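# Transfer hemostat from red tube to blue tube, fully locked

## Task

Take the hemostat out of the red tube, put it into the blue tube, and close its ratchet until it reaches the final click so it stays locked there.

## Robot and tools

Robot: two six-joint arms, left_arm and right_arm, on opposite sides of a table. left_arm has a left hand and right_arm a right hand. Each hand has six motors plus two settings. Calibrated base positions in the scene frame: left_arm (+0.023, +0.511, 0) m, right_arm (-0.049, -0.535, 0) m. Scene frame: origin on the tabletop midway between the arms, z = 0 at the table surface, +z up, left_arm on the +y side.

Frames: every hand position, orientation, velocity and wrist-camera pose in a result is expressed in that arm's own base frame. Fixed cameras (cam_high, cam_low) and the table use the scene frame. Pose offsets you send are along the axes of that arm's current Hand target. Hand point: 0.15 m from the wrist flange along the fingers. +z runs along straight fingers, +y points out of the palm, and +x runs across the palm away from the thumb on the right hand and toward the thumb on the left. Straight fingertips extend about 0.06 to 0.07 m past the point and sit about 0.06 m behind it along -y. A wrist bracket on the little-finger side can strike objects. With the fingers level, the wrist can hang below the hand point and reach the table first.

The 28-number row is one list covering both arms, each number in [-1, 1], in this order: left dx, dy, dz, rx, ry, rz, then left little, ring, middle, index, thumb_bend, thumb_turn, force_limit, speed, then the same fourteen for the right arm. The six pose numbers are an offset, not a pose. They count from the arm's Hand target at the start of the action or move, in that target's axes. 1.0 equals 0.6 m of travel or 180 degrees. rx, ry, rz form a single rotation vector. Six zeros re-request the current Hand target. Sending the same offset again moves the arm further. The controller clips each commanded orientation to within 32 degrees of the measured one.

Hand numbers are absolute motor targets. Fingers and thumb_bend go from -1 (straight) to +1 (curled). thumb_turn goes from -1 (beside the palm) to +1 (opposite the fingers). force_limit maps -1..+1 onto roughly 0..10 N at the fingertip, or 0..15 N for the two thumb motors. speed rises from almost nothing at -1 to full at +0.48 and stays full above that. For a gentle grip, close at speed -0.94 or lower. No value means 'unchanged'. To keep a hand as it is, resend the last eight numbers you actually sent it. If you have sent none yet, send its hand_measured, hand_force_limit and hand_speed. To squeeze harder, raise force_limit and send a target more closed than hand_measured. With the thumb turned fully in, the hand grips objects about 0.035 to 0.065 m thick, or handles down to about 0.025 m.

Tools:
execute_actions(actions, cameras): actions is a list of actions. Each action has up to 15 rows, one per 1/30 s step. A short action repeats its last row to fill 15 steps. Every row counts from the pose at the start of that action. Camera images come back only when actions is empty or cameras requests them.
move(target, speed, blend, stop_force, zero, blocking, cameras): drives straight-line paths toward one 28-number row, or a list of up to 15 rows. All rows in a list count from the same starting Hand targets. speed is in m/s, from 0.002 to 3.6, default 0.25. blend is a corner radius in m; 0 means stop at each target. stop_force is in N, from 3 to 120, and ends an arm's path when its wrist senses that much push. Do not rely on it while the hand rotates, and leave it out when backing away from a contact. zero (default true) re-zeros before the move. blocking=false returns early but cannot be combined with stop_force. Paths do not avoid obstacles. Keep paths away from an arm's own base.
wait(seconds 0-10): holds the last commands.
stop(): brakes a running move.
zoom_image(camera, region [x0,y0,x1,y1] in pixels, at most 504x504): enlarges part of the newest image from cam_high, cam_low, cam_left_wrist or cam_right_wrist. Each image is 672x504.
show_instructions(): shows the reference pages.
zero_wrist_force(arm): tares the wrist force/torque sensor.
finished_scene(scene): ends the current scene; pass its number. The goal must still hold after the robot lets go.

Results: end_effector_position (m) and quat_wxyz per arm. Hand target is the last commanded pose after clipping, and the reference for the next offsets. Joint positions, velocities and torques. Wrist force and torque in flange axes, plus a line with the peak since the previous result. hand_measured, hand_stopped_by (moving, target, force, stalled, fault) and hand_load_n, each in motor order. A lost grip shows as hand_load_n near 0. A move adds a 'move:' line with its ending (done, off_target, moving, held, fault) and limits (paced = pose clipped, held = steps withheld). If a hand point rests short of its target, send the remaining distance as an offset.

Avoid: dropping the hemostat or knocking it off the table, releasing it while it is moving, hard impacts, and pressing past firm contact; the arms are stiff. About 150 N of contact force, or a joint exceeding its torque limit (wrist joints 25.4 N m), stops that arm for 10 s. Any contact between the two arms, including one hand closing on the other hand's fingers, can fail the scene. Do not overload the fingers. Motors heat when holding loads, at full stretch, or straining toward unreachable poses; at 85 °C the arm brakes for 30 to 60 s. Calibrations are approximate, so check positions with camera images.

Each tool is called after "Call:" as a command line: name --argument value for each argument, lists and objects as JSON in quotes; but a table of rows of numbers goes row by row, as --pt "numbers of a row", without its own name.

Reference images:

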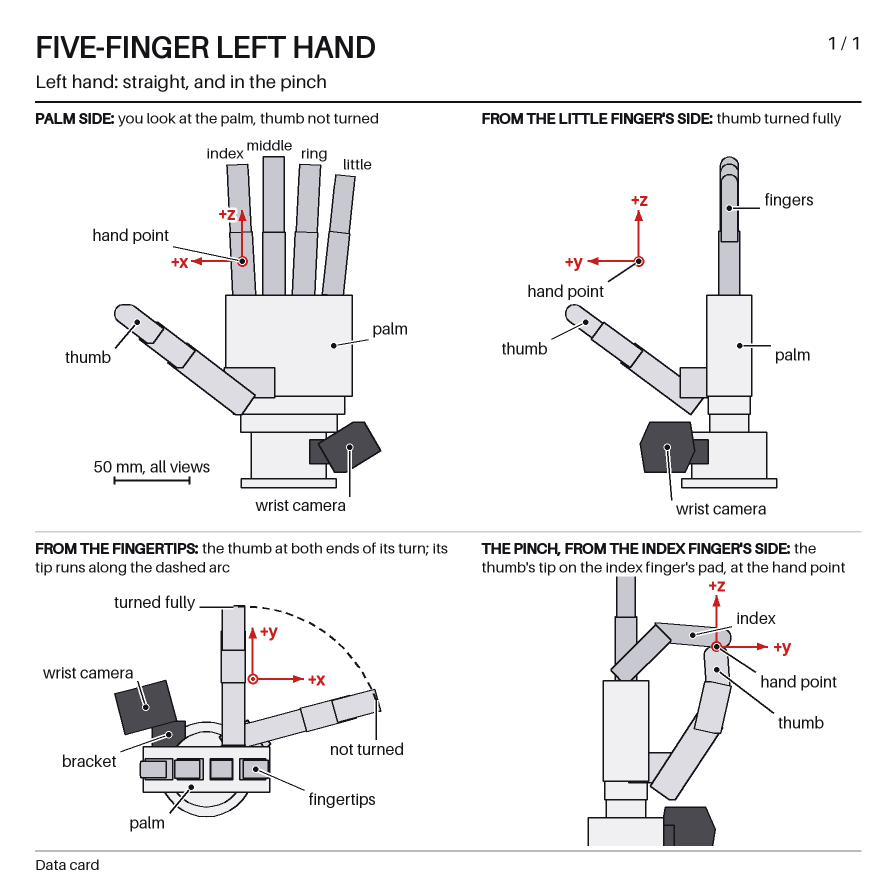

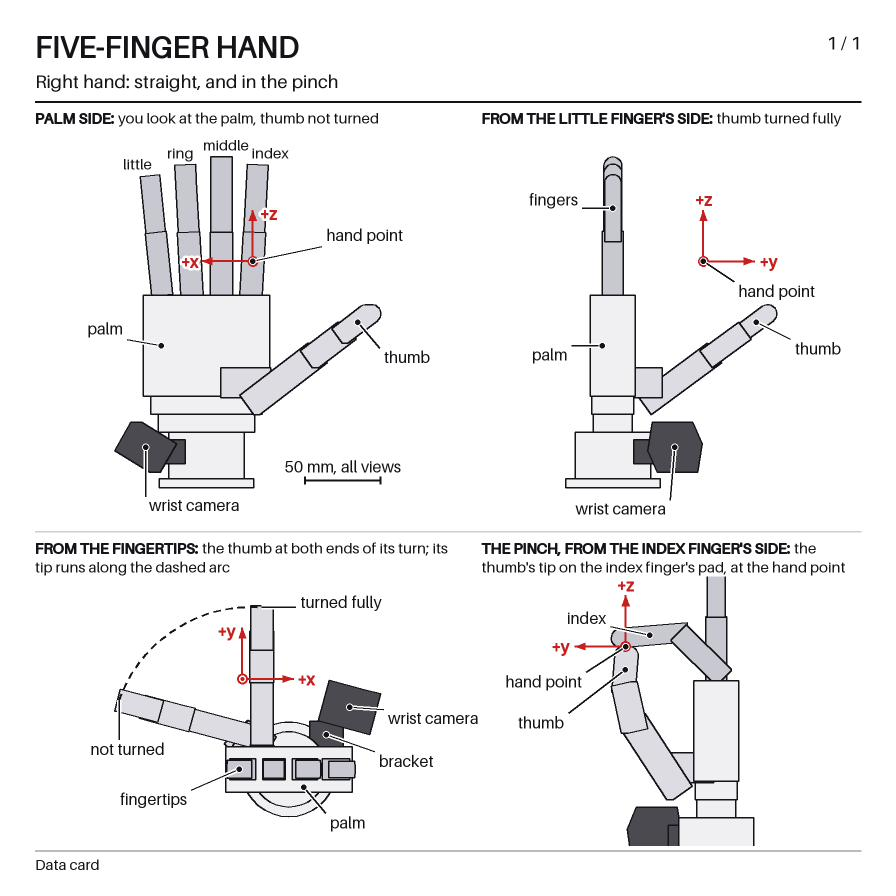

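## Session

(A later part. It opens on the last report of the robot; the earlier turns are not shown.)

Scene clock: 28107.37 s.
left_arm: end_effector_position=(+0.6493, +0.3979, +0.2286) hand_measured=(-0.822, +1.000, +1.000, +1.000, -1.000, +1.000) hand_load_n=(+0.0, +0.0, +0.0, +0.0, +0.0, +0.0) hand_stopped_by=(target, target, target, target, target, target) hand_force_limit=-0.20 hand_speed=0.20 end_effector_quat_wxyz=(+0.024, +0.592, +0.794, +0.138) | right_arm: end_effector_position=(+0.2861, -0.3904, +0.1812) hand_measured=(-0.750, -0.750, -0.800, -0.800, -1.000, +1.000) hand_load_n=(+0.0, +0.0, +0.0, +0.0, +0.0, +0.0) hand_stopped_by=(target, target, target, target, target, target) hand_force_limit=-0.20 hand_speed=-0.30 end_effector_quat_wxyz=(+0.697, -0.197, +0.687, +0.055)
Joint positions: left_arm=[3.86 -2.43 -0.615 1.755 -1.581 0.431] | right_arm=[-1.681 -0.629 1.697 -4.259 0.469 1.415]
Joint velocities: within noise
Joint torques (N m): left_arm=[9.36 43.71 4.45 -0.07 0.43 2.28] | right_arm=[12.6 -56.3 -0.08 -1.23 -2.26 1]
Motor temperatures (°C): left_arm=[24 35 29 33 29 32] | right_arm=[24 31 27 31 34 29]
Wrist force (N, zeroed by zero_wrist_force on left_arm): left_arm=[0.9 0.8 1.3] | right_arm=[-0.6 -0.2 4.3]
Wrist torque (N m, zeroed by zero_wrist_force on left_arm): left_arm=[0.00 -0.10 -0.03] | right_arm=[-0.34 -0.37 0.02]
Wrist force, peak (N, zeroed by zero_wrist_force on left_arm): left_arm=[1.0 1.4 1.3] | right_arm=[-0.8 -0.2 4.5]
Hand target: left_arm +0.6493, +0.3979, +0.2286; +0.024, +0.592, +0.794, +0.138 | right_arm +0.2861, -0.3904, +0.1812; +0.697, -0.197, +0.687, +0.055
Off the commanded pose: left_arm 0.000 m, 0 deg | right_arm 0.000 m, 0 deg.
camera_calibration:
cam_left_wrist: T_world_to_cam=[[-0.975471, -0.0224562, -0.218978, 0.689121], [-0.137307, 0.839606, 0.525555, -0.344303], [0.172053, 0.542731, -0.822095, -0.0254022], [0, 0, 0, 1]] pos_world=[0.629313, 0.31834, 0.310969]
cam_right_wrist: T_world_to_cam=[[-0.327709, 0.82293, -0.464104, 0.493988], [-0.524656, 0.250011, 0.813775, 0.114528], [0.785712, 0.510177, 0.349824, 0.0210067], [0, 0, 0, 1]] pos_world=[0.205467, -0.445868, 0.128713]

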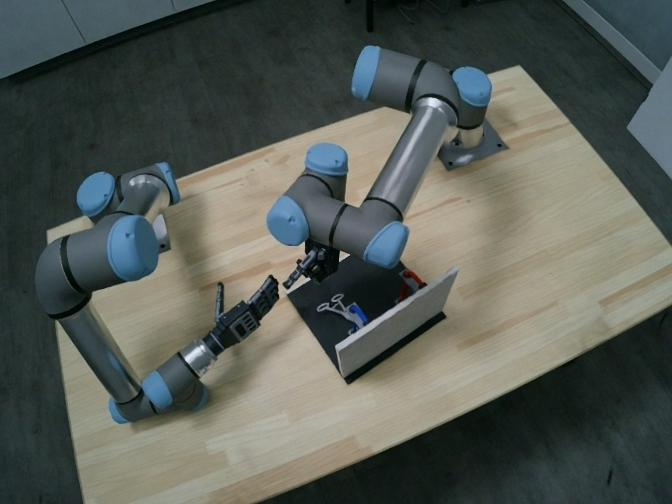

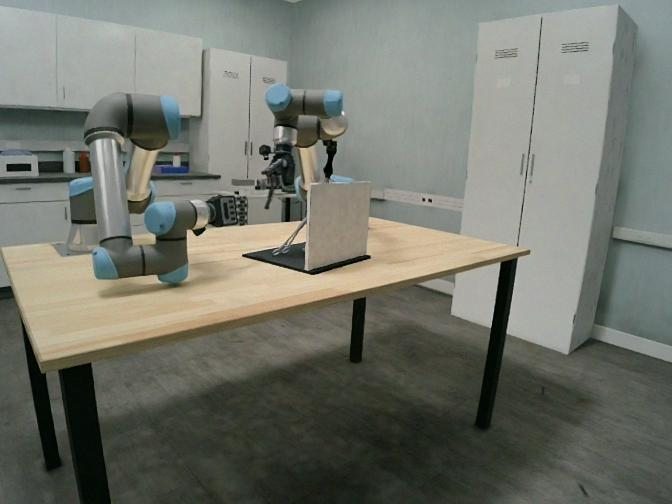

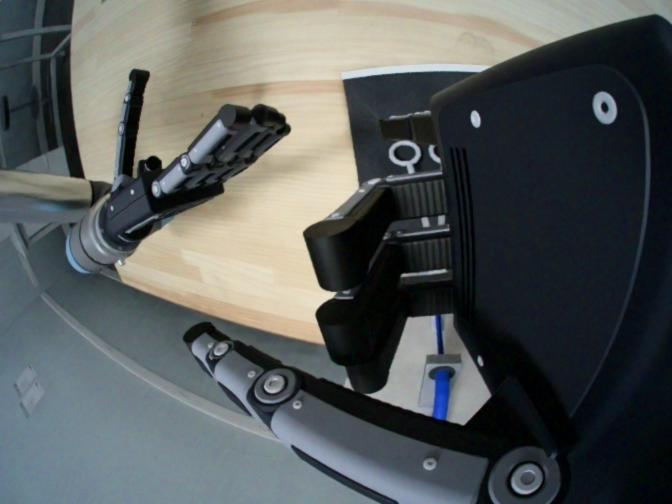

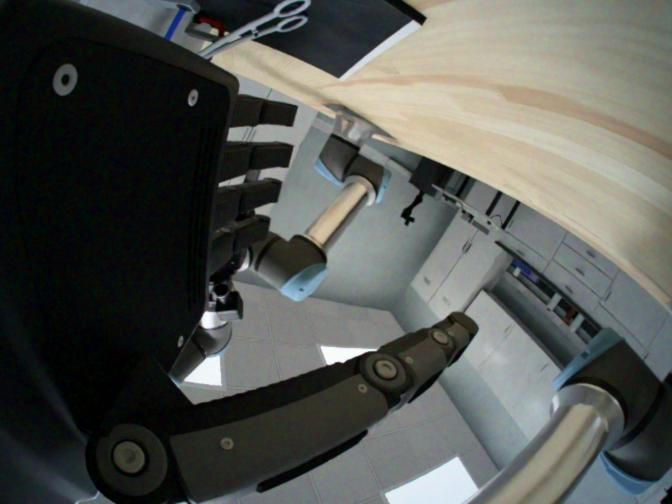

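Call:
move --pt "0 0.01 0 0 0 0 -1 1 1 1 -1 1 -0.2 0.2 0 0 -0.05 0 0 0 -0.75 -0.75 -0.8 -0.8 -1 1 -0.2 -0.3" --pt "0 0.01 -0.1 0 0 0 -1 1 1 1 -1 1 -0.2 0.2 0 0 -0.12 0 0 0 -0.75 -0.75 -0.8 -0.8 -1 1 -0.2 -0.3" --speed '[0.02,0.08]' --cameras '["all"]'

Call:
zoom_image --camera "cam_left_wrist" --region '[330, 100, 470, 330]'

Call:
zoom_image --camera "cam_right_wrist" --region '[150, 0, 330, 90]'

Call:
zoom_image --camera "cam_high" --region '[300, 270, 380, 340]'

Scene clock: 28133.20 s.
left_arm: end_effector_position=(+0.6428, +0.3881, +0.2878) hand_measured=(-0.822, +1.000, +1.000, +1.000, -1.000, +1.000) hand_load_n=(+0.0, +0.0, +0.0, +0.0, +0.0, +0.0) hand_stopped_by=(target, target, target, target, target, target) hand_force_limit=-0.20 hand_speed=0.20 end_effector_quat_wxyz=(+0.024, +0.592, +0.794, +0.138) | right_arm: end_effector_position=(+0.2186, -0.4157, +0.1827) hand_measured=(-0.750, -0.750, -0.800, -0.800, -1.000, +1.000) hand_load_n=(+0.0, +0.0, +0.0, +0.0, +0.0, +0.0) hand_stopped_by=(target, target, target, target, target, target) hand_force_limit=-0.20 hand_speed=-0.30 end_effector_quat_wxyz=(+0.697, -0.197, +0.687, +0.055)
Joint positions: left_arm=[3.855 -2.429 -0.464 1.603 -1.583 0.426] | right_arm=[-1.797 -0.609 1.632 -4.206 0.585 1.404]
Joint torques (N m): left_arm=[-12.42 44.74 5.93 0.41 -1.77 -2.67] | right_arm=[11.83 -51.41 -0.64 -1.18 -2.04 -1.19]
Wrist force (N, zeroed by zero_wrist_force on left_arm): left_arm=[1.3 0.9 1.2] | right_arm=[-0.6 -0.3 4.3]
Wrist torque (N m, zeroed by zero_wrist_force on left_arm): left_arm=[0.03 -0.14 0.06] | right_arm=[-0.36 -0.37 0.02]
Wrist force, peak (N, zeroed by zero_wrist_force on left_arm): left_arm=[1.0 1.0 2.5] | right_arm=[-0.9 -0.1 5.0]
Hand target: left_arm +0.6428, +0.3881, +0.2877; +0.024, +0.592, +0.794, +0.138 | right_arm +0.2187, -0.4157, +0.1828; +0.697, -0.197, +0.687, +0.055
Off the commanded pose: left_arm 0.000 m, 0 deg | right_arm 0.000 m, 0 deg.
move: done
camera_calibration:
cam_left_wrist: T_world_to_cam=[[-0.975423, -0.0224012, -0.219201, 0.695559], [-0.137416, 0.8395, 0.525696, -0.368031], [0.172243, 0.542898, -0.821946, 0.0294777], [0, 0, 0, 1]] pos_world=[0.622813, 0.30854, 0.370169]
cam_right_wrist: T_world_to_cam=[[-0.327632, 0.823037, -0.46397, 0.493439], [-0.524628, 0.24993, 0.813818, 0.0842231], [0.785762, 0.510045, 0.349903, 0.0862666], [0, 0, 0, 1]] pos_world=[0.138067, -0.471168, 0.130214]

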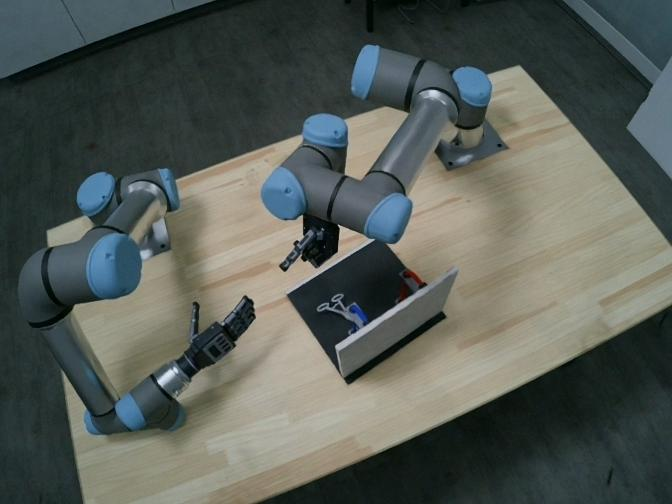

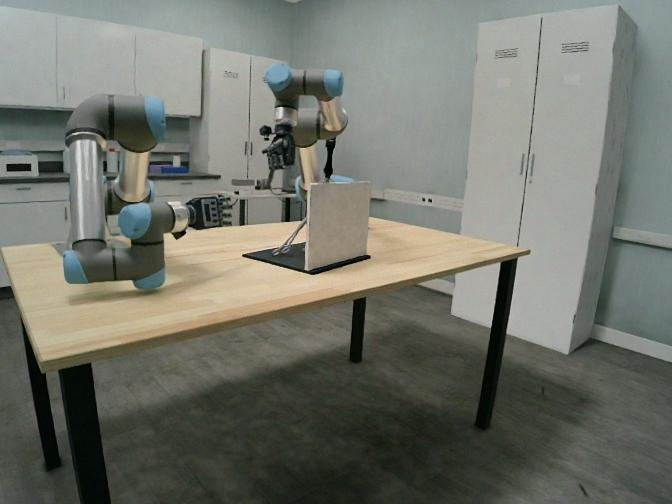

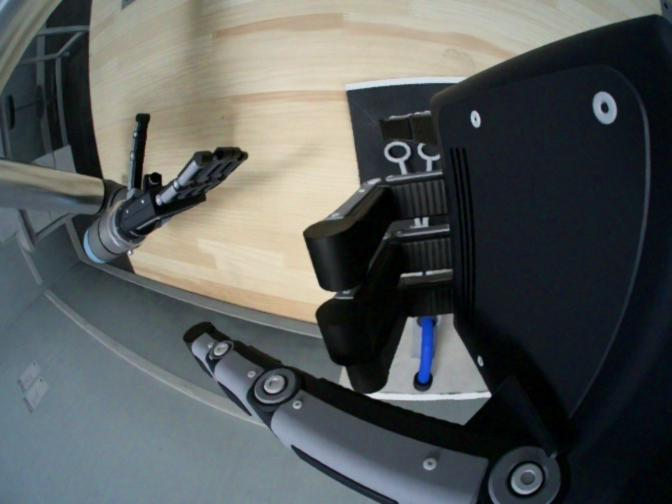

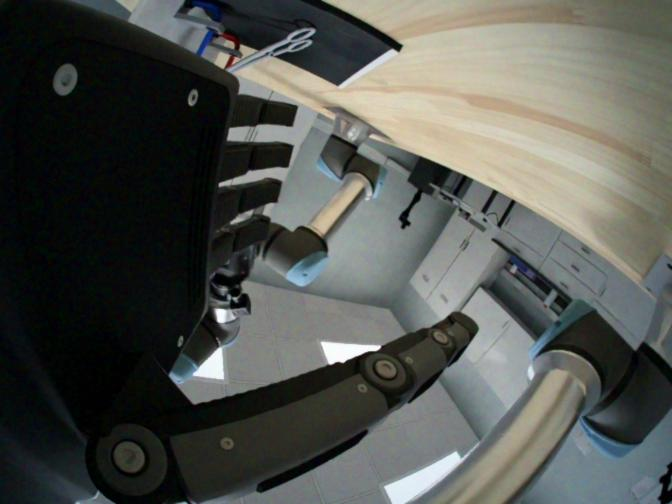

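Scaled by 2.191 from the camera's 672x504 image, which has a finer 960x720 frame.

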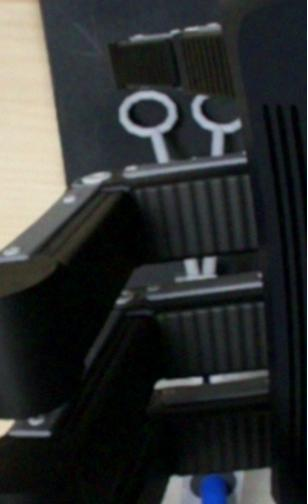

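Scaled by 2.800 from the camera's 672x504 image, which has a finer 960x720 frame.

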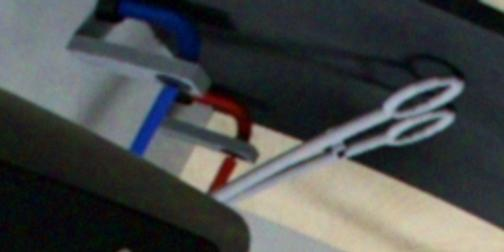

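Scaled by 6.300 from the camera's 672x504 image, which has a finer 960x720 frame.

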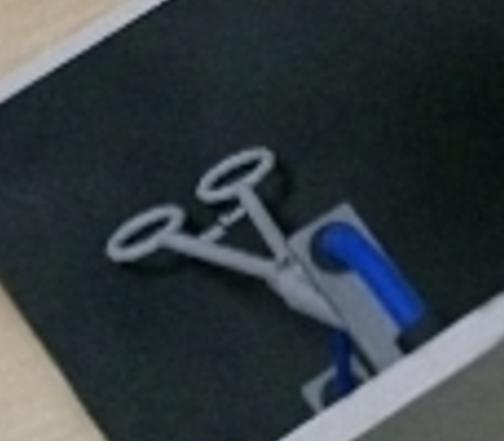

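Call:
move --target '[0,-0.02,0,0,0,0,-1,-1,-1,-1,-1,1,-0.2,0.2,0,0,0,0,0,0,-0.75,-0.75,-0.8,-0.8,-1,1,-0.2,-0.3]' --speed 0.05 --cameras '["cam_left_wrist"]'

Call:
zoom_image --camera "cam_left_wrist" --region '[330, 100, 470, 330]'

Scene clock: 28151.10 s.
left_arm: end_effector_position=(+0.6315, +0.3850, +0.2847) hand_measured=(-0.822, -1.000, -1.000, -1.000, -1.000, +1.000) hand_load_n=(+0.0, +0.0, +0.0, +0.0, +0.0, +0.0) hand_stopped_by=(target, target, target, target, target, target) hand_force_limit=-0.20 hand_speed=0.20 end_effector_quat_wxyz=(+0.024, +0.592, +0.794, +0.138) | right_arm: end_effector_position=(+0.2187, -0.4157, +0.1828) hand_measured=(-0.750, -0.750, -0.800, -0.800, -1.000, +1.000) hand_load_n=(+0.0, +0.0, +0.0, +0.0, +0.0, +0.0) hand_stopped_by=(target, target, target, target, target, target) hand_force_limit=-0.20 hand_speed=-0.30 end_effector_quat_wxyz=(+0.697, -0.197, +0.687, +0.055)
Joint positions: left_arm=[3.863 -2.372 -0.576 1.657 -1.58 0.434] | right_arm=[-1.797 -0.609 1.632 -4.206 0.585 1.404]
Joint torques (N m): left_arm=[-9.18 43.81 26.29 -3.68 -0.02 -1.55] | right_arm=[12.62 -57.85 -0.52 -1.04 -2.09 1.17]
Wrist force (N, zeroed by zero_wrist_force on left_arm): left_arm=[1.0 1.0 1.1] | right_arm=[-0.9 -0.3 4.2]
Wrist torque (N m, zeroed by zero_wrist_force on left_arm): left_arm=[0.02 -0.11 -0.11] | right_arm=[-0.35 -0.34 0.00]
Wrist force, peak (N, zeroed by zero_wrist_force on left_arm): left_arm=[1.1 1.5 1.2] | right_arm=[-0.9 -0.3 4.4]
Hand target: left_arm +0.6316, +0.3849, +0.2847; +0.024, +0.592, +0.794, +0.138 | right_arm +0.2187, -0.4157, +0.1828; +0.697, -0.197, +0.687, +0.055
Off the commanded pose: left_arm 0.000 m, 0 deg | right_arm 0.000 m, 0 deg.
move: done
camera_calibration:
cam_left_wrist: T_world_to_cam=[[-0.975455, -0.0224031, -0.219058, 0.683778], [-0.137305, 0.839614, 0.525544, -0.365452], [0.17215, 0.542722, -0.822081, 0.0308014], [0, 0, 0, 1]] pos_world=[0.611513, 0.305441, 0.367169]
Images, in order (width x height): cam_left_wrist 672x504.

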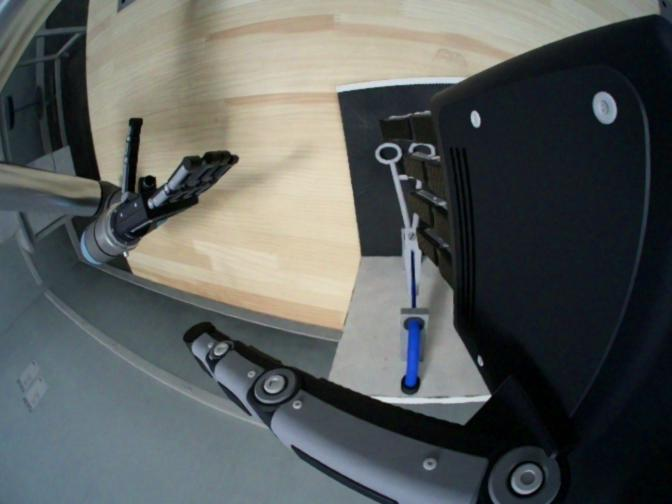

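Scaled by 2.191 from the camera's 672x504 image, which has a finer 960x720 frame.

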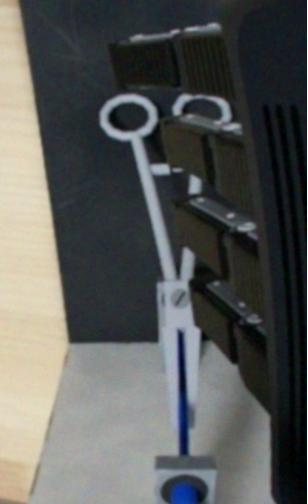

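Call:
move --target '[0,-0.06,0.03,0,0,0,-1,-1,-1,-1,-1,1,-0.2,0.2,0,0,0,0,0,0,-0.75,-0.75,-0.8,-0.8,-1,1,-0.2,-0.3]' --speed 0.08 --cameras '["cam_left_wrist"]'

Call:
zoom_image --camera "cam_left_wrist" --region '[310, 100, 410, 340]'

Call:
zoom_image --camera "cam_left_wrist" --region '[330, 150, 410, 220]'

Scene clock: 28165.70 s.
left_arm: end_effector_position=(+0.6016, +0.3790, +0.2586) hand_measured=(-0.822, -1.000, -1.000, -1.000, -1.000, +1.000) hand_load_n=(+0.0, +0.0, +0.0, +0.0, +0.0, +0.0) hand_stopped_by=(target, target, target, target, target, target) hand_force_limit=-0.20 hand_speed=0.20 end_effector_quat_wxyz=(+0.024, +0.592, +0.794, +0.138) | right_arm: end_effector_position=(+0.2187, -0.4157, +0.1828) hand_measured=(-0.750, -0.750, -0.800, -0.800, -1.000, +1.000) hand_load_n=(+0.0, +0.0, +0.0, +0.0, +0.0, +0.0) hand_stopped_by=(target, target, target, target, target, target) hand_force_limit=-0.20 hand_speed=-0.30 end_effector_quat_wxyz=(+0.697, -0.197, +0.687, +0.055)
Joint positions: left_arm=[3.89 -2.254 -0.847 1.812 -1.573 0.46] | right_arm=[-1.797 -0.609 1.632 -4.206 0.585 1.404]
Joint torques (N m): left_arm=[-12.6 47.6 6.88 -1.47 -0.72 -2.75] | right_arm=[13.11 -57.89 -0.3 -1.25 -1.92 1.32]
Wrist force (N, zeroed by zero_wrist_force on left_arm): left_arm=[1.0 1.7 1.4] | right_arm=[-0.8 -0.1 4.1]
Wrist torque (N m, zeroed by zero_wrist_force on left_arm): left_arm=[0.14 -0.06 -0.11] | right_arm=[-0.32 -0.34 0.01]
Wrist force, peak (N, zeroed by zero_wrist_force on left_arm): left_arm=[1.0 2.3 0.8] | right_arm=[-1.1 -0.4 4.4]
Hand target: left_arm +0.6016, +0.3789, +0.2585; +0.024, +0.592, +0.794, +0.138 | right_arm +0.2187, -0.4157, +0.1828; +0.697, -0.197, +0.687, +0.055
Off the commanded pose: left_arm 0.000 m, 0 deg | right_arm 0.000 m, 0 deg.
move: done
camera_calibration:
cam_left_wrist: T_world_to_cam=[[-0.975441, -0.0224841, -0.219111, 0.648794], [-0.137414, 0.839566, 0.525591, -0.35074], [0.172141, 0.542792, -0.822037, 0.0177181], [0, 0, 0, 1]] pos_world=[0.581613, 0.29944, 0.341069]
Images, in order (width x height): cam_left_wrist 672x504.

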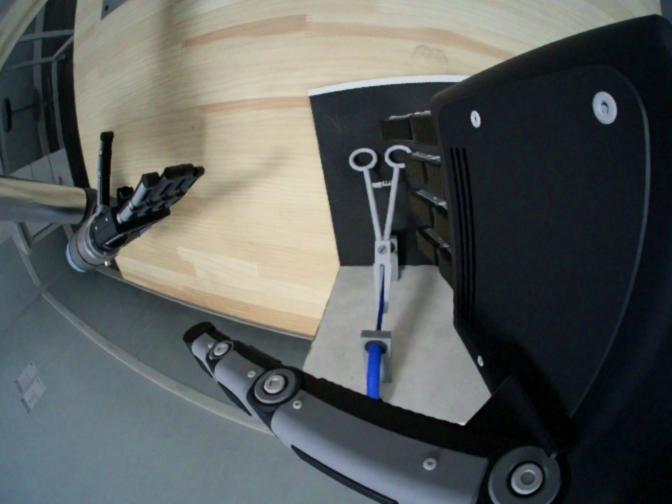

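Scaled by 2.100 from the camera's 672x504 image, which has a finer 960x720 frame.

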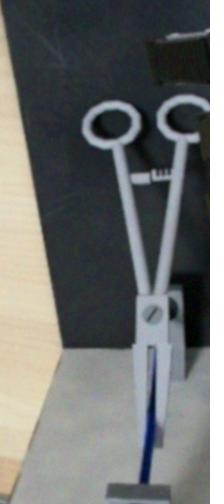

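Scaled by 6.300 from the camera's 672x504 image, which has a finer 960x720 frame.

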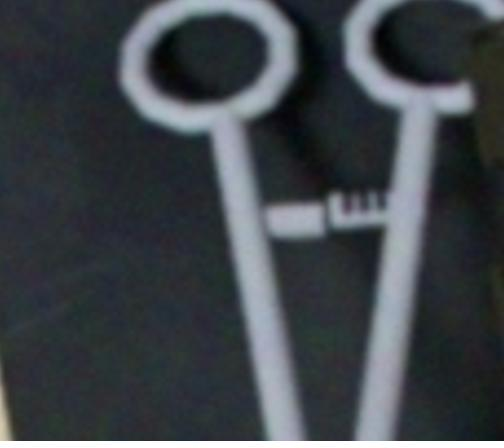

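Call:
finished_scene --scene 1

The scene is finished: the task was done.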